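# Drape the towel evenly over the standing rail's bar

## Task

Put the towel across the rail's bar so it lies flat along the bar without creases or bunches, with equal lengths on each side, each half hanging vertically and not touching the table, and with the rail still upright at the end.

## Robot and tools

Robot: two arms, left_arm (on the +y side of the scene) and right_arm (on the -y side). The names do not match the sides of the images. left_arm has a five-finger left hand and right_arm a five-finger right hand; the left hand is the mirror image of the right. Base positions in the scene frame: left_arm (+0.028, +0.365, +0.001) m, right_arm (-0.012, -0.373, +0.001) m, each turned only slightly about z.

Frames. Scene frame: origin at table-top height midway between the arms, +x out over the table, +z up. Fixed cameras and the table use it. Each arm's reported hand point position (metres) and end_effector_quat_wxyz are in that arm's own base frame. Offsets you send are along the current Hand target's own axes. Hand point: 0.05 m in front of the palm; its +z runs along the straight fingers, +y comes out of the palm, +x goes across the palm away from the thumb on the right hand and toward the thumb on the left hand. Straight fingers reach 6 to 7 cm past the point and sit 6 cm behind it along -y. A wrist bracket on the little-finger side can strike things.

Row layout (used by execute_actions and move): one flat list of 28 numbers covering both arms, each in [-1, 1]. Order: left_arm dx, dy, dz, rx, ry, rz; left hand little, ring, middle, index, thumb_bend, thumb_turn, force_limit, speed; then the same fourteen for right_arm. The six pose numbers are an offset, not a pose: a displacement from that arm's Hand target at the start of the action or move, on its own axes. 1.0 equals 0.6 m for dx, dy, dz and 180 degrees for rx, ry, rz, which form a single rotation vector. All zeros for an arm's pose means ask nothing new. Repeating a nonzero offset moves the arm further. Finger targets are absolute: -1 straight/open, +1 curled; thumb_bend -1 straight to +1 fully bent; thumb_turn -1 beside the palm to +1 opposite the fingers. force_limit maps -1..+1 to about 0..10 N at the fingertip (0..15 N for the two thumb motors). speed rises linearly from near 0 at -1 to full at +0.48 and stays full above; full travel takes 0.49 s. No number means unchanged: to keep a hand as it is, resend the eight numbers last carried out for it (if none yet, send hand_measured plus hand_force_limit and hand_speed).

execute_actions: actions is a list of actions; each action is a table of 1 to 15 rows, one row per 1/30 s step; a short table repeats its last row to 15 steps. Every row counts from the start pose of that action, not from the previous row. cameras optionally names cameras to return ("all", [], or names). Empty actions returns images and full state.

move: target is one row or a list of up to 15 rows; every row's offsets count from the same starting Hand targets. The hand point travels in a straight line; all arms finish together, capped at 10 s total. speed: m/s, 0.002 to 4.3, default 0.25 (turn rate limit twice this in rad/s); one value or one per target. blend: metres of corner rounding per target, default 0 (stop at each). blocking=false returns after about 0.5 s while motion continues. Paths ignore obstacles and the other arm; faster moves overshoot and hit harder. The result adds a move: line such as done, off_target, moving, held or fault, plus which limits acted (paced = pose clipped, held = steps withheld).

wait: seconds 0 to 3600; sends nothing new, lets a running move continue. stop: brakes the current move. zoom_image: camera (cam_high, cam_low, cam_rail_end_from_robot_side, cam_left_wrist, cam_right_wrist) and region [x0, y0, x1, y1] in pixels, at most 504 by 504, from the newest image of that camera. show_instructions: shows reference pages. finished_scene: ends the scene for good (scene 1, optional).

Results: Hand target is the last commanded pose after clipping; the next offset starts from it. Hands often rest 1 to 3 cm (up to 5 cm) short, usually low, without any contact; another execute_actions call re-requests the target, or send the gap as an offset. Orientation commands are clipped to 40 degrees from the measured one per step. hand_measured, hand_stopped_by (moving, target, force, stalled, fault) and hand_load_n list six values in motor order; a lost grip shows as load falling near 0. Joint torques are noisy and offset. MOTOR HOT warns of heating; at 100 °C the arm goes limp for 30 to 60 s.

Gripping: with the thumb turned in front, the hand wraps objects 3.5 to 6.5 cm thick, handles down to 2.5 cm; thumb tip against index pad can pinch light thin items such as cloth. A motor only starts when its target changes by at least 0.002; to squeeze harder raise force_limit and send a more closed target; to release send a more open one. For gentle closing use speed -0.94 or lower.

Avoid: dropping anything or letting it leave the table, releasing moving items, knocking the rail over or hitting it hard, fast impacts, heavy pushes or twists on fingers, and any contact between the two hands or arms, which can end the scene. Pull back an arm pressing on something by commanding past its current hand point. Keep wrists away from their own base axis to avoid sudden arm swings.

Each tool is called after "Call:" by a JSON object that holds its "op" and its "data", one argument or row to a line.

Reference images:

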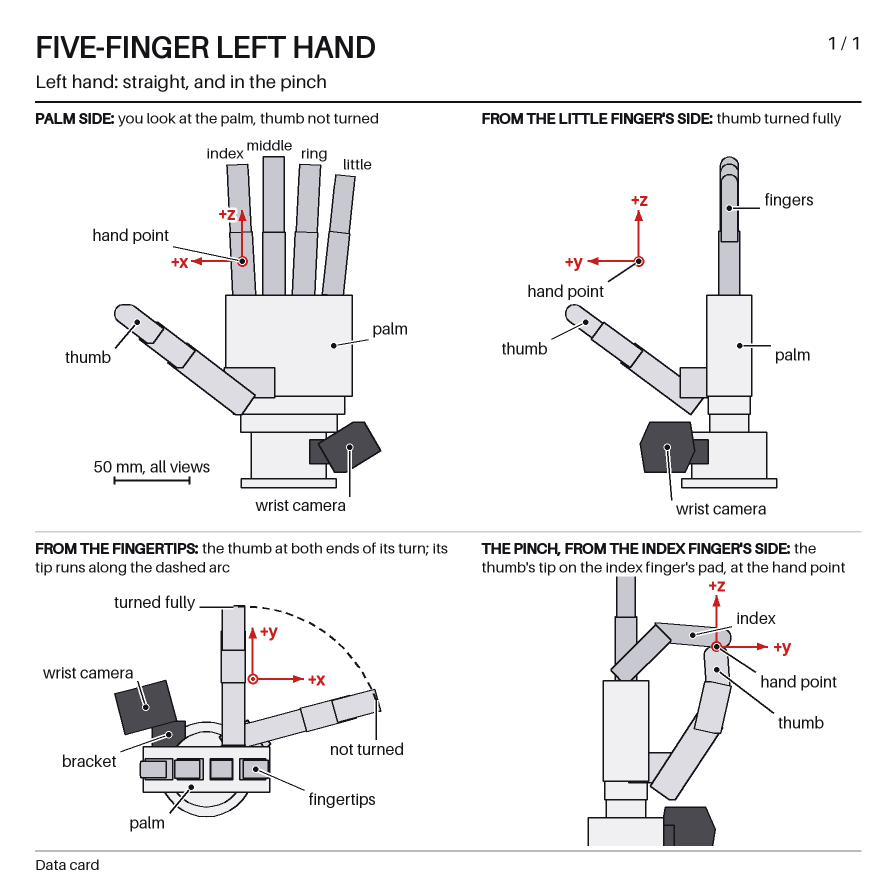

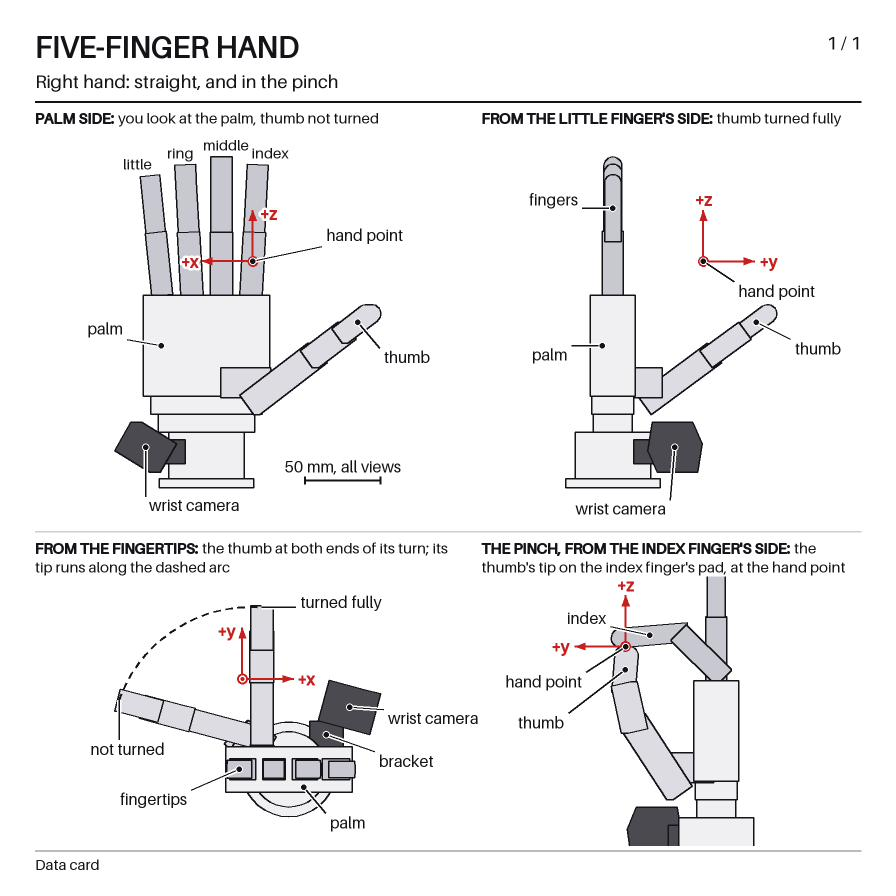

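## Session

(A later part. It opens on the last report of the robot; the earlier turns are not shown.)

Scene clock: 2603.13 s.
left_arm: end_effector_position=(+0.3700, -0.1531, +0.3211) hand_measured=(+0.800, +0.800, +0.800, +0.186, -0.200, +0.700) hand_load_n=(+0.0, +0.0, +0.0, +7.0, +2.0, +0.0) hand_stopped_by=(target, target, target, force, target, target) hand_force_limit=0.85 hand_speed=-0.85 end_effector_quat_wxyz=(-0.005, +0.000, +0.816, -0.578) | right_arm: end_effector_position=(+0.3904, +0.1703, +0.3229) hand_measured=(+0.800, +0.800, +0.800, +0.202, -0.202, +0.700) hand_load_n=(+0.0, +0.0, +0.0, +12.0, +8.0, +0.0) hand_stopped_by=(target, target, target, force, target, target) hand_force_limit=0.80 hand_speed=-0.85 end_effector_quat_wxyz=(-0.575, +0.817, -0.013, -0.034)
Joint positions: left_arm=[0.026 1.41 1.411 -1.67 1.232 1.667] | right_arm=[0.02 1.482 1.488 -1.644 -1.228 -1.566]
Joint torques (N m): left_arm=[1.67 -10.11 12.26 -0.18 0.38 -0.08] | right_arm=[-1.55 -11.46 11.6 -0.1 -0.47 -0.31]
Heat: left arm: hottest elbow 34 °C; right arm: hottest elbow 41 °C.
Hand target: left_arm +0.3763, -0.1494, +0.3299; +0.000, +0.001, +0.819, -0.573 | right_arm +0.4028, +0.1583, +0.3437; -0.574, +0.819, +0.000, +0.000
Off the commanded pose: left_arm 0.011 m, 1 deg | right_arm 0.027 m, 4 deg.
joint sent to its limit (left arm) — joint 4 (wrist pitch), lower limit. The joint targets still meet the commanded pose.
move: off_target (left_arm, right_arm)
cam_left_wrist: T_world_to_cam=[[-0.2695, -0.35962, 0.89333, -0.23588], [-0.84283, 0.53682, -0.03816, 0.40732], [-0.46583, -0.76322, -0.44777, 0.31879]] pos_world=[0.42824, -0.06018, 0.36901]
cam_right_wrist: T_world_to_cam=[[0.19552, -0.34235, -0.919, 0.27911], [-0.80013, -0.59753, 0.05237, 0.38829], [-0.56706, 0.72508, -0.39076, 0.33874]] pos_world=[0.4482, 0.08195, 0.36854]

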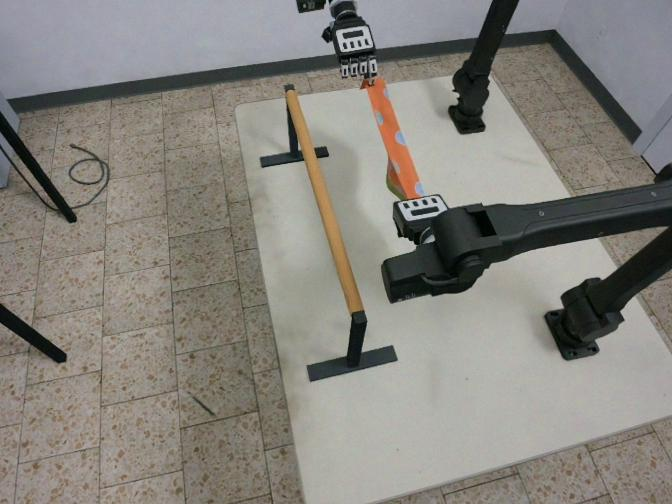

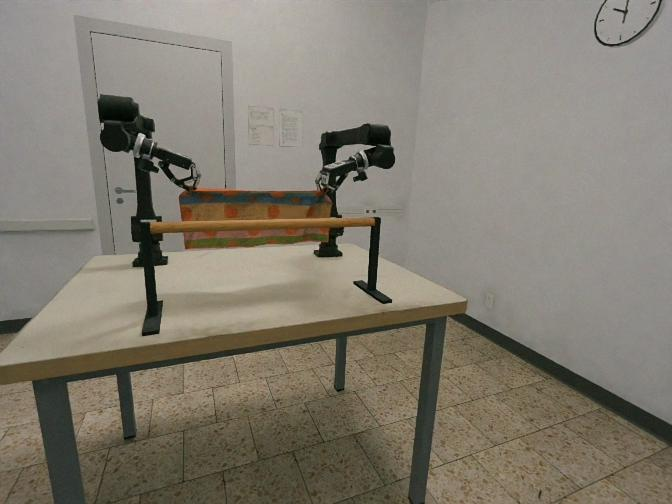

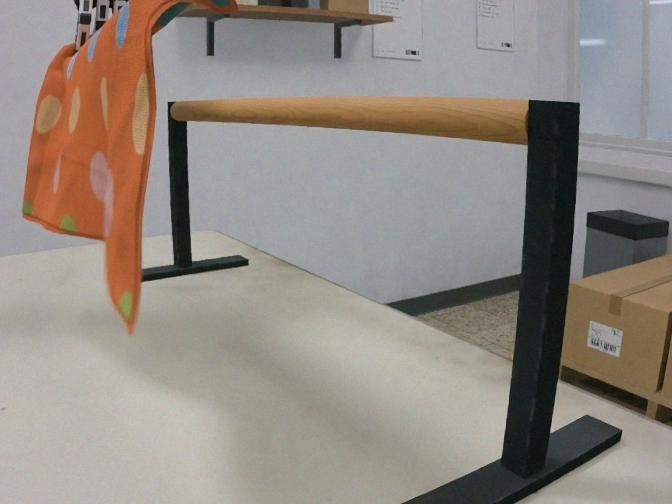

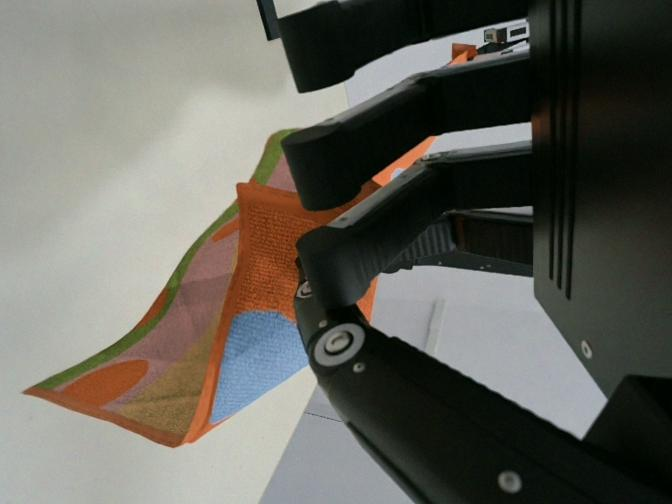

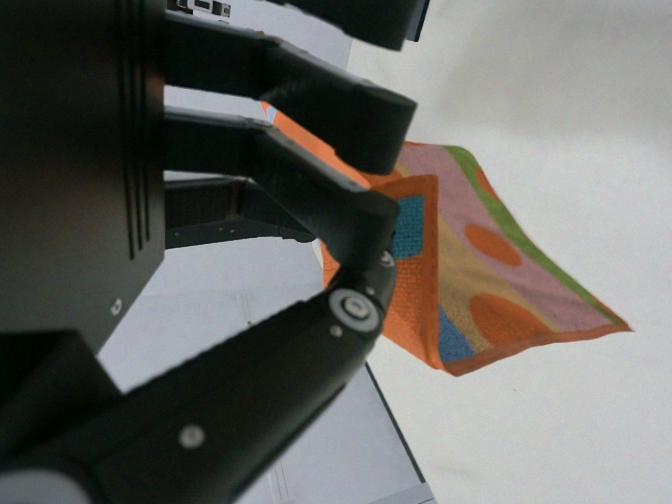

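Call:
{"op": "move", "data": {
  "target": [
    [-0.1853,-0.0562,-0.0358,0,0,0,0.8,0.8,0.8,0.56,-0.2,0.7,0.85,-0.85,0.1817,-0.0555,-0.0282,0,0,0,0.8,0.8,0.8,0.53,-0.2,0.7,0.8,-0.85]
  ],
  "speed": 0.07,
  "cameras": ["all"]
}}

Call:
{"op": "zoom_image", "data": {
  "camera": "cam_low",
  "region": [120, 130, 420, 330]
}}

Call:
{"op": "zoom_image", "data": {
  "camera": "cam_rail_end_from_robot_side",
  "region": [100, 0, 600, 370]
}}

Scene clock: 2616.77 s.
left_arm: end_effector_position=(+0.4772, -0.1516, +0.3649) hand_measured=(+0.800, +0.800, +0.800, +0.186, -0.200, +0.700) hand_load_n=(+0.0, +0.0, +0.0, +6.5, +1.5, -0.5) hand_stopped_by=(target, target, target, force, target, target) hand_force_limit=0.85 hand_speed=-0.85 end_effector_quat_wxyz=(+0.019, -0.009, +0.816, -0.578) | right_arm: end_effector_position=(+0.4994, +0.1704, +0.3652) hand_measured=(+0.800, +0.800, +0.800, +0.202, -0.202, +0.700) hand_load_n=(+0.0, +0.0, +0.5, +11.5, +8.0, -0.5) hand_stopped_by=(target, target, target, force, target, target) hand_force_limit=0.80 hand_speed=-0.85 end_effector_quat_wxyz=(-0.577, +0.817, -0.007, +0.001)
Joint positions: left_arm=[0.026 1.646 1.798 -1.67 1.232 1.538] | right_arm=[0.014 1.726 1.9 -1.674 -1.229 -1.489]
Joint torques (N m): left_arm=[2.55 -12.75 12.4 -0.03 0.36 -0.13] | right_arm=[-1.9 -13.63 11.79 0.16 -0.47 -0.03]
Heat: left arm: hottest elbow 34 °C; right arm: hottest elbow 44 °C.
Hand target: left_arm +0.4874, -0.1410, +0.3692; +0.000, +0.001, +0.819, -0.573 | right_arm +0.5118, +0.1538, +0.3808; -0.574, +0.819, +0.000, +0.000
Off the commanded pose: left_arm 0.015 m, 3 deg | right_arm 0.026 m, 1 deg.
joint sent to its limit (left arm) — joint 4 (wrist pitch), lower limit. The joint targets are off in orientation, not in position.
joint sent to its limit (right arm) — joint 4 (wrist pitch), lower limit. The joint targets are off in orientation, not in position.
move: off_target (left_arm, right_arm)
cam_left_wrist: T_world_to_cam=[[-0.27959, -0.37288, 0.88476, -0.23953], [-0.8636, 0.50034, -0.06204, 0.51163], [-0.41955, -0.78142, -0.46191, 0.36989]] pos_world=[0.53007, -0.05626, 0.41452]
cam_right_wrist: T_world_to_cam=[[0.24423, -0.34757, -0.90529, 0.26821], [-0.82039, -0.5718, -0.0018, 0.49884], [-0.51702, 0.74313, -0.42479, 0.40142]] pos_world=[0.55128, 0.08015, 0.41422]

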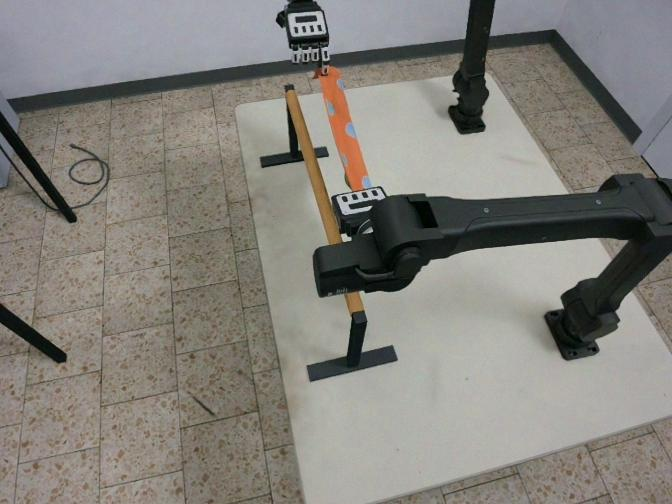

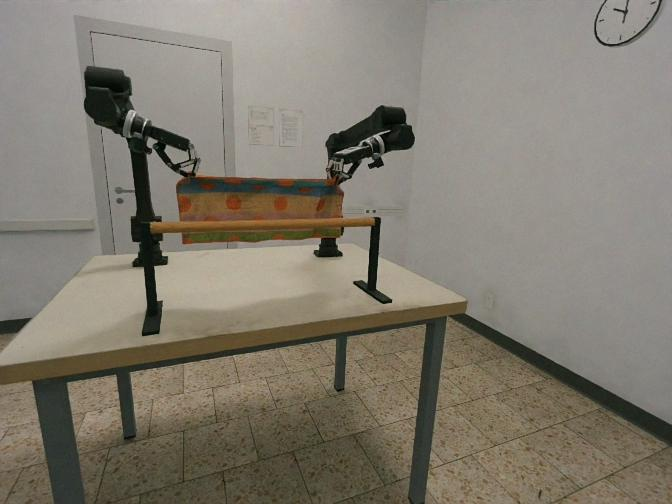

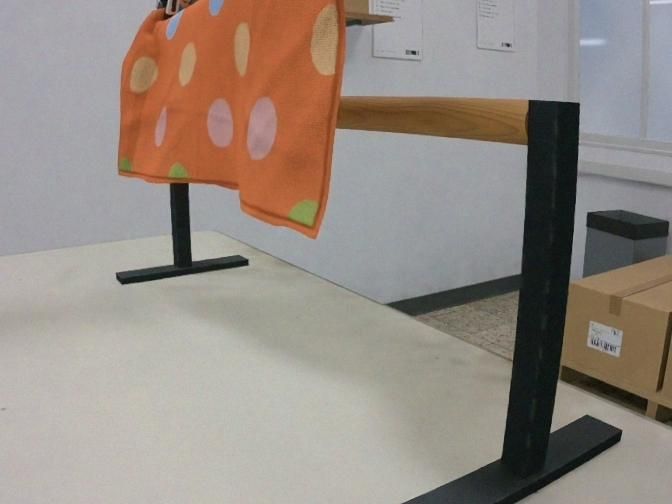

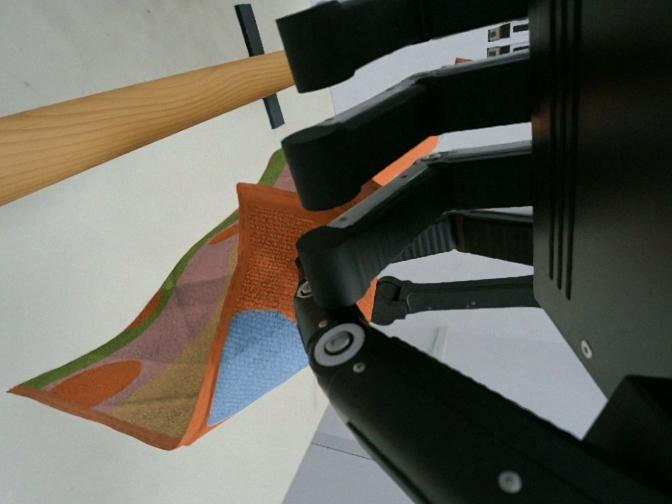

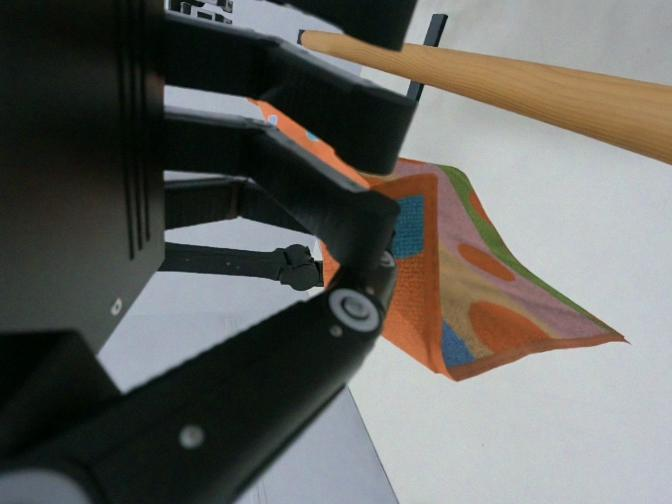

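Scaled by 1.680 from the camera's image (finer frame: 960x720).

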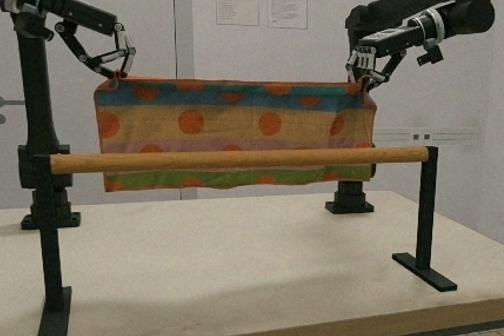

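Scaled by 1.008 from the camera's image (finer frame: 960x720).

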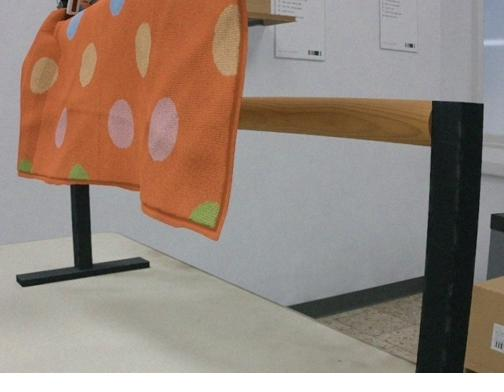

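Call:
{"op": "move", "data": {
  "target": [
    [-0.1367,0.0192,0.001,0,0,0,0.8,0.8,0.8,0.56,-0.2,0.7,0.85,-0.85,0.1327,0.0165,0.008,0,0,0,0.8,0.8,0.8,0.53,-0.2,0.7,0.8,-0.85],
    [-0.2033,0.0499,0.0092,0,0,0,0.8,0.8,0.8,0.56,-0.2,0.7,0.85,-0.85,0.1993,0.046,0.0198,0,0,0,0.8,0.8,0.8,0.53,-0.2,0.7,0.8,-0.85]
  ],
  "speed": 0.05,
  "blend": [0.015,0],
  "cameras": ["all"]
}}

Call:
{"op": "zoom_image", "data": {
  "camera": "cam_low",
  "region": [120, 130, 420, 330]
}}

Call:
{"op": "zoom_image", "data": {
  "camera": "cam_rail_end_from_robot_side",
  "region": [100, 0, 600, 370]
}}

Scene clock: 2632.20 s.
left_arm: end_effector_position=(+0.5998, -0.1493, +0.3383) hand_measured=(+0.800, +0.800, +0.800, +0.186, -0.200, +0.700) hand_load_n=(+0.0, +0.0, +0.0, +6.0, +1.5, +0.0) hand_stopped_by=(target, target, target, force, target, target) hand_force_limit=0.85 hand_speed=-0.85 end_effector_quat_wxyz=(+0.030, -0.014, +0.815, -0.579) | right_arm: end_effector_position=(+0.6218, +0.1735, +0.3351) hand_measured=(+0.800, +0.800, +0.800, +0.202, -0.202, +0.700) hand_load_n=(+0.0, +0.0, +0.0, +11.0, +8.0, -0.5) hand_stopped_by=(target, target, target, force, target, target) hand_force_limit=0.80 hand_speed=-0.85 end_effector_quat_wxyz=(-0.579, +0.815, -0.016, +0.014)
Joint positions: left_arm=[0.026 1.983 2.203 -1.67 1.234 1.478] | right_arm=[0.014 2.077 2.342 -1.674 -1.231 -1.404]
Joint torques (N m): left_arm=[2.32 -17.55 12.46 0.14 0.57 0] | right_arm=[-1.85 -18.84 11.58 0.27 -0.59 -0.03]
Heat: left arm: hottest elbow 35 °C; right arm: hottest elbow 45 °C.
Hand target: left_arm +0.6095, -0.1361, +0.3393; +0.000, +0.001, +0.819, -0.573 | right_arm +0.6314, +0.1555, +0.3507; -0.574, +0.819, +0.000, +0.000
Off the commanded pose: left_arm 0.016 m, 4 deg | right_arm 0.026 m, 3 deg.
joint sent to its limit (left arm) — joint 4 (wrist pitch), lower limit. The joint targets are off in orientation, not in position.
joint sent to its limit (right arm) — joint 4 (wrist pitch), lower limit. The joint targets are off in orientation, not in position.
move: off_target (left_arm, right_arm)
cam_left_wrist: T_world_to_cam=[[-0.28238, -0.37556, 0.88273, -0.17897], [-0.87248, 0.48309, -0.07357, 0.62128], [-0.39881, -0.79094, -0.46408, 0.39762]] pos_world=[0.65009, -0.05285, 0.38822]
cam_right_wrist: T_world_to_cam=[[0.24327, -0.34892, -0.90503, 0.21289], [-0.83611, -0.54839, -0.01332, 0.61058], [-0.49166, 0.75994, -0.42515, 0.43092]] pos_world=[0.67059, 0.08165, 0.38401]

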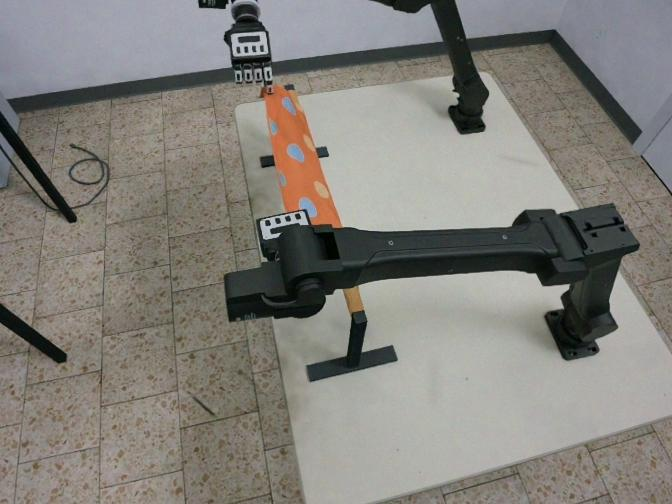

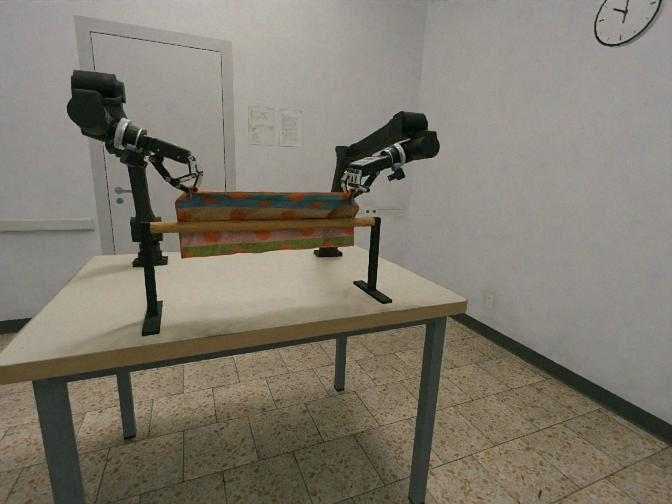

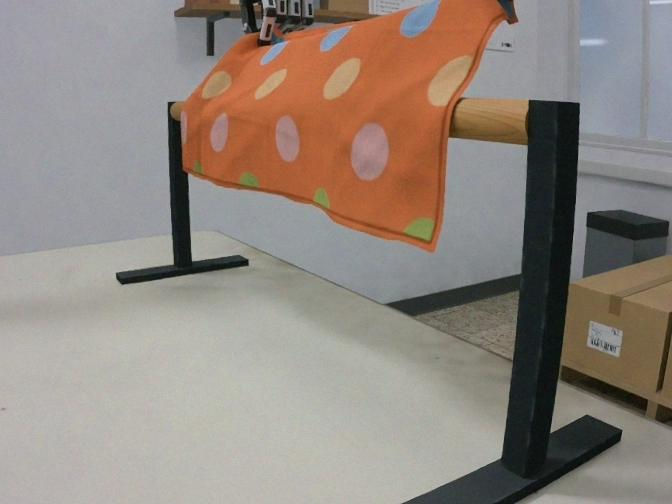

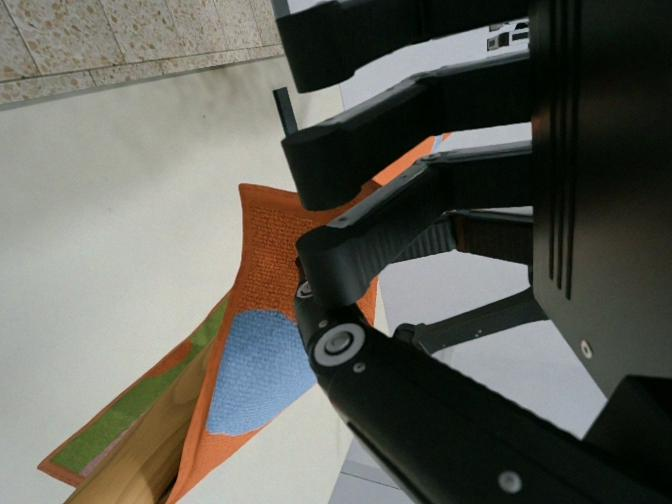

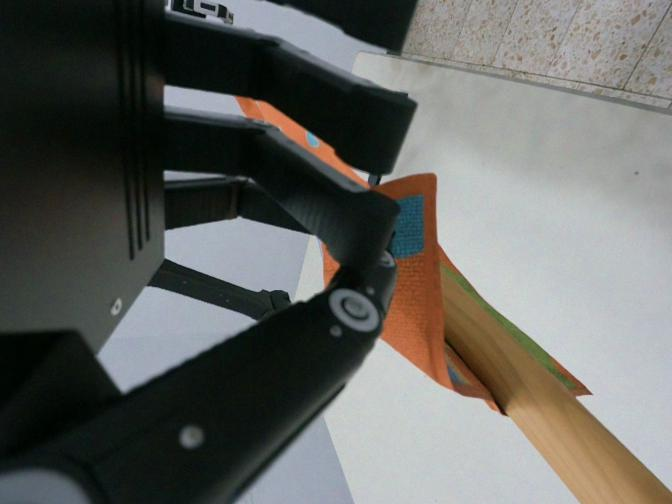

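Scaled by 1.680 from the camera's image (finer frame: 960x720).

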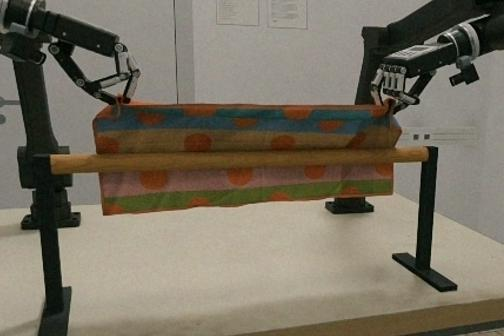

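Scaled by 1.008 from the camera's image (finer frame: 960x720).

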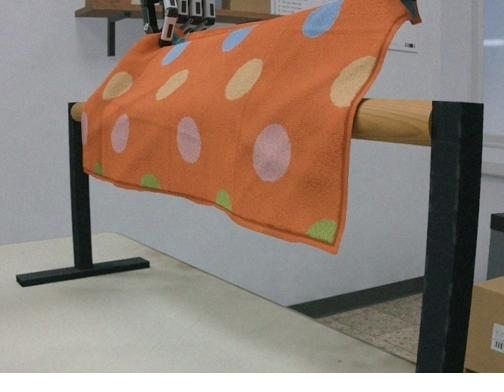

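Call:
{"op": "move", "data": {
  "target": [
    [-0.0183,0.0532,0.0347,0,0,0,0.8,0.8,0.8,0.56,-0.2,0.7,0.85,-0.85,0.0303,0.0505,0.0028,0,0,0,0.8,0.8,0.8,0.53,-0.2,0.7,0.8,-0.85],
    [-0.038,0.1222,0.0588,0,0,0,0.8,0.8,0.8,0.56,-0.2,0.7,0.85,-0.85,0.0525,0.127,0.031,0,0,0,0.8,0.8,0.8,0.53,-0.2,0.7,0.8,-0.85]
  ],
  "speed": 0.03,
  "blend": [0.01,0],
  "cameras": ["all"]
}}

Call:
{"op": "zoom_image", "data": {
  "camera": "cam_low",
  "region": [120, 130, 420, 330]
}}

Call:
{"op": "zoom_image", "data": {
  "camera": "cam_rail_end_from_robot_side",
  "region": [100, 0, 600, 370]
}}

Scene clock: 2656.37 s.
left_arm: end_effector_position=(+0.6234, -0.1538, +0.2684) hand_measured=(+0.800, +0.800, +0.800, +0.186, -0.200, +0.700) hand_load_n=(+0.0, +0.0, +0.0, +6.0, +1.5, -0.5) hand_stopped_by=(target, target, target, force, target, target) hand_force_limit=0.85 hand_speed=-0.85 end_effector_quat_wxyz=(+0.006, -0.005, +0.816, -0.578) | right_arm: end_effector_position=(+0.6492, +0.1687, +0.2649) hand_measured=(+0.800, +0.800, +0.800, +0.202, -0.202, +0.700) hand_load_n=(+0.0, +0.0, +0.0, +10.5, +8.0, +0.0) hand_stopped_by=(target, target, target, force, target, target) hand_force_limit=0.80 hand_speed=-0.85 end_effector_quat_wxyz=(-0.578, +0.816, -0.019, -0.006)
Joint positions: left_arm=[0.016 2.098 2.203 -1.672 1.234 1.571] | right_arm=[0.008 2.198 2.36 -1.677 -1.231 -1.477]
Joint torques (N m): left_arm=[2.02 -17.9 11.02 0.12 0.39 0.23] | right_arm=[-2.08 -19.9 10.96 0.23 -0.42 -0.33]
Heat: left arm: hottest elbow 35 °C; right arm: hottest elbow 49 °C.
Hand target: left_arm +0.6323, -0.1443, +0.2584; +0.000, +0.001, +0.819, -0.573 | right_arm +0.6629, +0.1469, +0.2726; -0.573, +0.819, +0.000, +0.000
Off the commanded pose: left_arm 0.017 m, 1 deg | right_arm 0.027 m, 2 deg.
joint sent to its limit (left arm) — joint 4 (wrist pitch), lower limit. The joint targets still meet the commanded pose.
joint sent to its limit (right arm) — joint 4 (wrist pitch), lower limit. The joint targets are off in orientation, not in position.
move: off_target (left_arm, right_arm)
cam_left_wrist: T_world_to_cam=[[-0.27179, -0.36539, 0.89029, -0.11937], [-0.8539, 0.51822, -0.048, 0.62584], [-0.44383, -0.77327, -0.45286, 0.39879]] pos_world=[0.67895, -0.05957, 0.31691]
cam_right_wrist: T_world_to_cam=[[0.21694, -0.34764, -0.91219, 0.15983], [-0.82611, -0.56322, 0.01817, 0.61767], [-0.52007, 0.74962, -0.40937, 0.43421]] pos_world=[0.70141, 0.07795, 0.31232]

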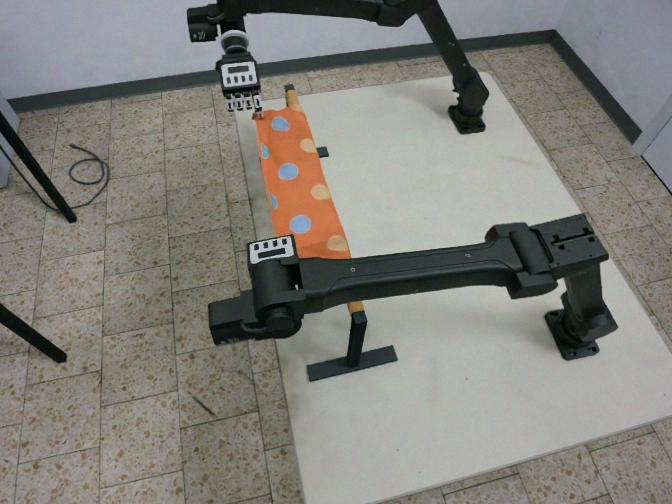

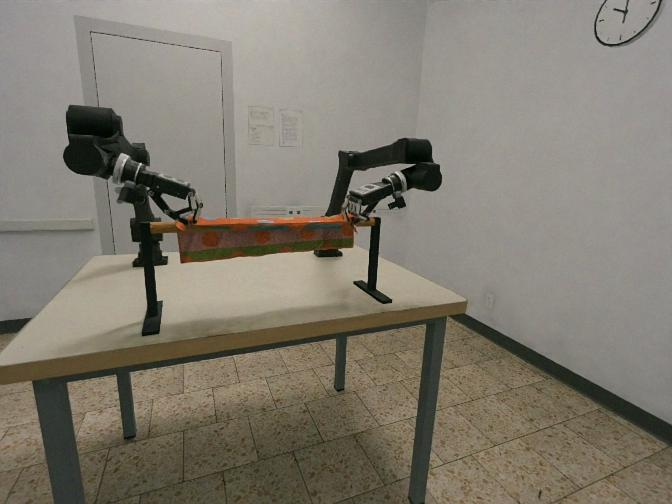

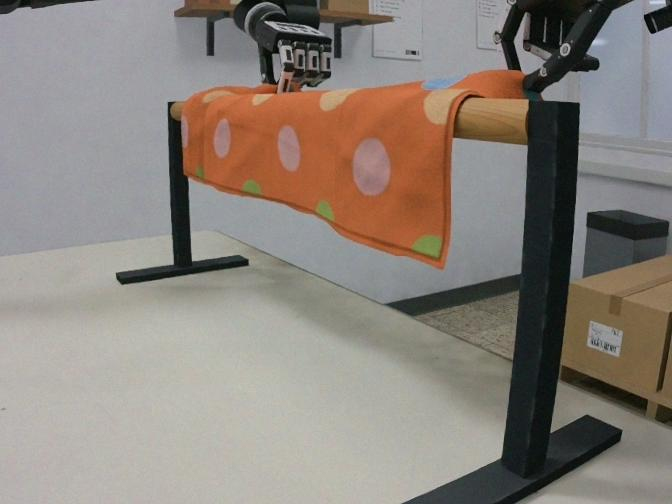

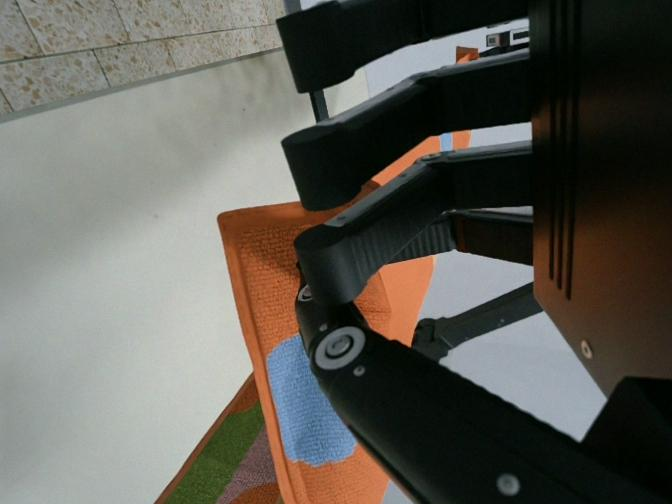

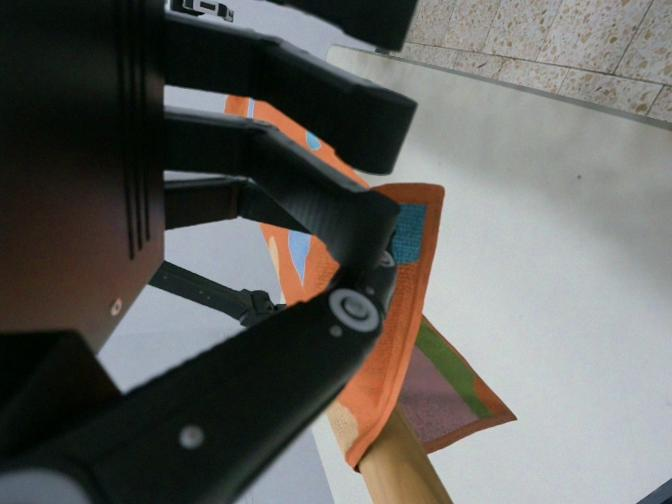

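Scaled by 1.680 from the camera's image (finer frame: 960x720).

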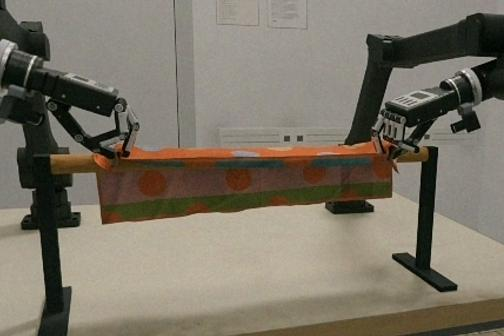

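Scaled by 1.008 from the camera's image (finer frame: 960x720).

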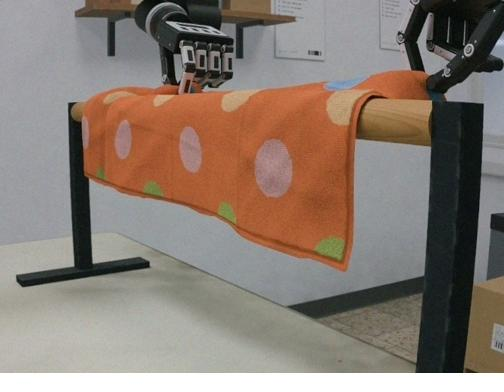

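Call:
{"op": "move", "data": {
  "target": [
    [0.031,0.0833,0.0318,0,0,0,0.8,0.8,0.8,0.56,-0.2,0.7,0.85,-0.85,-0.0172,0.0948,0.0345,0,0,0,0.8,0.8,0.8,0.53,-0.2,0.7,0.8,-0.85]
  ],
  "speed": 0.03,
  "cameras": ["all"]
}}

Call:
{"op": "zoom_image", "data": {
  "camera": "cam_low",
  "region": [120, 130, 420, 330]
}}

Call:
{"op": "zoom_image", "data": {
  "camera": "cam_rail_end_from_robot_side",
  "region": [100, 0, 600, 370]
}}

Call:
{"op": "zoom_image", "data": {
  "camera": "cam_high",
  "region": [200, 60, 400, 300]
}}

Scene clock: 2667.57 s.
left_arm: end_effector_position=(+0.6110, -0.1545, +0.2098) hand_measured=(+0.800, +0.800, +0.800, +0.186, -0.200, +0.700) hand_load_n=(+0.0, +0.5, +0.0, +6.5, +1.5, +0.0) hand_stopped_by=(target, target, target, force, target, target) hand_force_limit=0.85 hand_speed=-0.85 end_effector_quat_wxyz=(-0.010, -0.002, +0.815, -0.579) | right_arm: end_effector_position=(+0.6454, +0.1673, +0.2219) hand_measured=(+0.800, +0.800, +0.800, +0.202, -0.202, +0.700) hand_load_n=(+0.0, +0.0, +0.0, +10.5, +8.0, +0.0) hand_stopped_by=(target, target, target, force, target, target) hand_force_limit=0.80 hand_speed=-0.85 end_effector_quat_wxyz=(-0.578, +0.816, +0.005, -0.010)
Joint positions: left_arm=[0.014 2.094 2.04 -1.597 1.234 1.637] | right_arm=[0.008 2.212 2.273 -1.677 -1.231 -1.607]
Joint torques (N m): left_arm=[1.38 -20.13 8.2 0.85 0.37 0.25] | right_arm=[-1.79 -20.07 7.21 0.44 -0.34 -0.35]
Heat: left arm: hottest elbow 35 °C; right arm: hottest elbow 48 °C.
Hand target: left_arm +0.6138, -0.1451, +0.2049; +0.000, +0.001, +0.819, -0.573 | right_arm +0.6525, +0.1469, +0.2123; -0.573, +0.819, +0.000, +0.000
Off the commanded pose: left_arm 0.011 m, 1 deg | right_arm 0.024 m, 1 deg.
move: off_target (left_arm, right_arm)
cam_left_wrist: T_world_to_cam=[[-0.26036, -0.35811, 0.89665, -0.07799], [-0.84229, 0.5382, -0.02962, 0.60497], [-0.47197, -0.76295, -0.44176, 0.38266]] pos_world=[0.66986, -0.06158, 0.25689]
cam_right_wrist: T_world_to_cam=[[0.25178, -0.33751, -0.90702, 0.09567], [-0.80115, -0.59846, 0.0003, 0.60822], [-0.54292, 0.72659, -0.42108, 0.43704]] pos_world=[0.70047, 0.07874, 0.27062]

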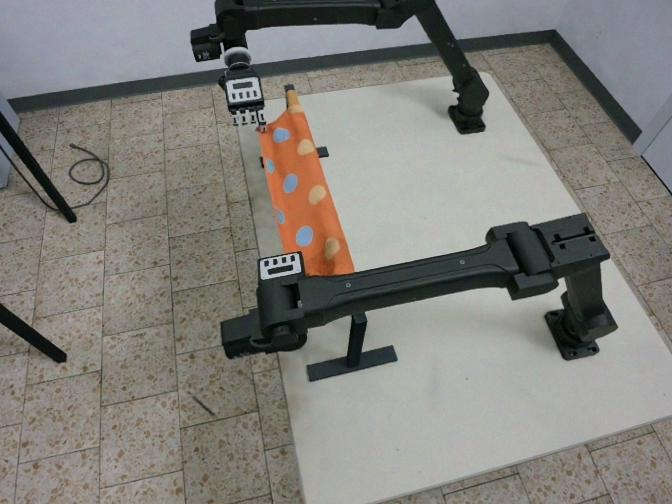

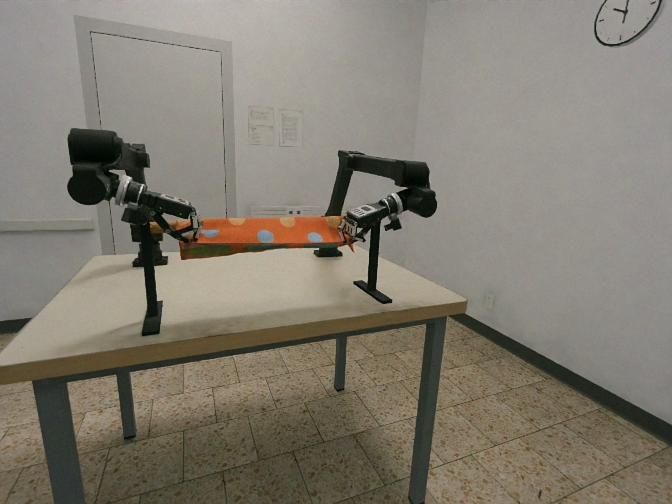

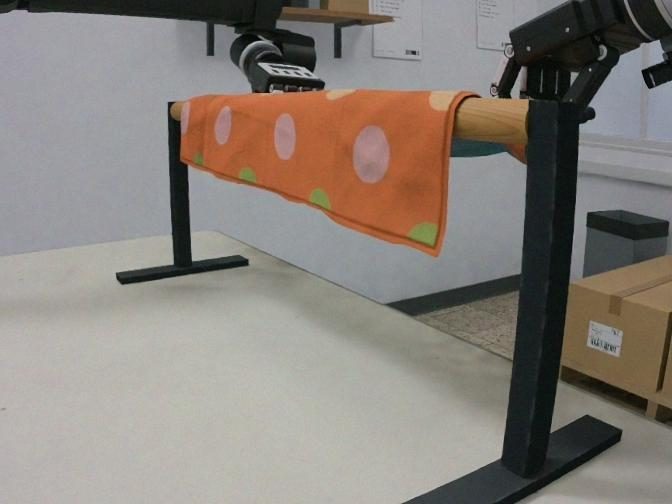

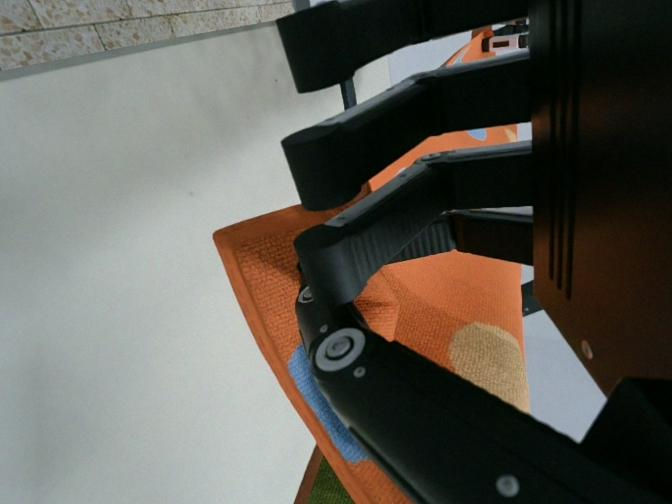

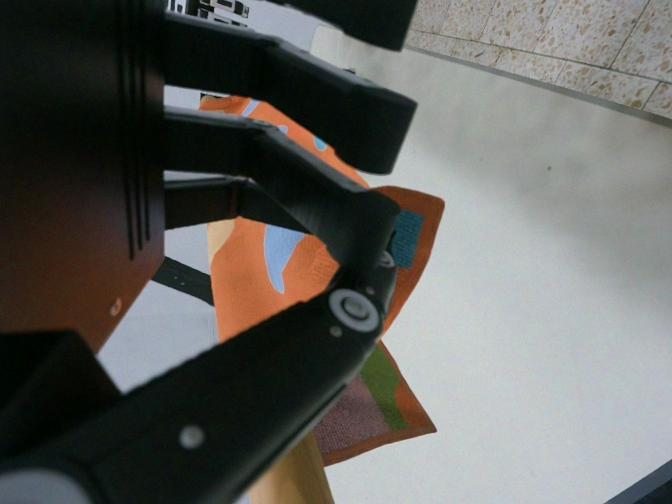

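Scaled by 1.680 from the camera's image (finer frame: 960x720).

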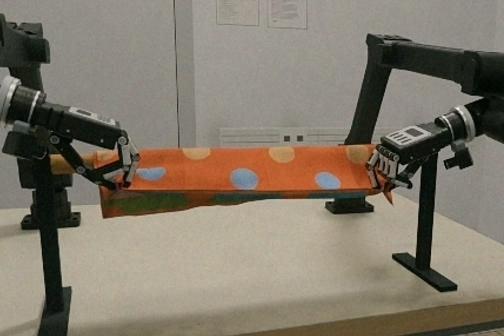

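Scaled by 1.008 from the camera's image (finer frame: 960x720).

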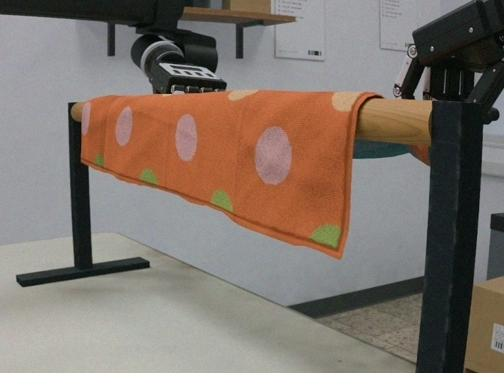

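Scaled by 2.100 from the camera's image (finer frame: 960x720).

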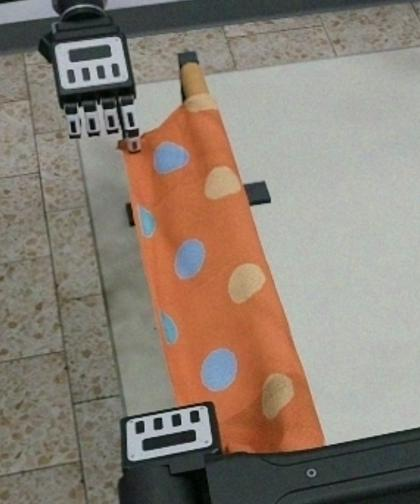

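Call:
{"op": "zoom_image", "data": {
  "camera": "cam_rail_end_from_robot_side",
  "region": [150, 70, 330, 240]
}}

Call:
{"op": "zoom_image", "data": {
  "camera": "cam_low",
  "region": [160, 200, 400, 290]
}}

Scaled by 2.800 from the camera's image (finer frame: 960x720).

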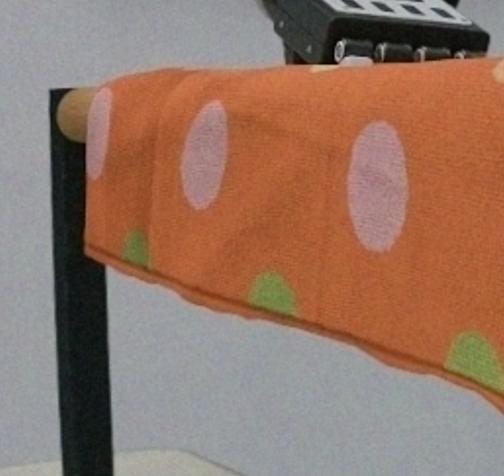

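Scaled by 2.100 from the camera's image (finer frame: 960x720).

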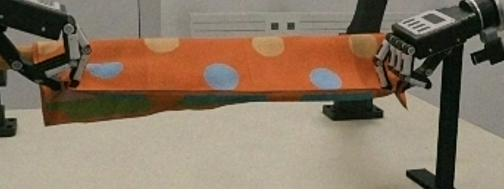

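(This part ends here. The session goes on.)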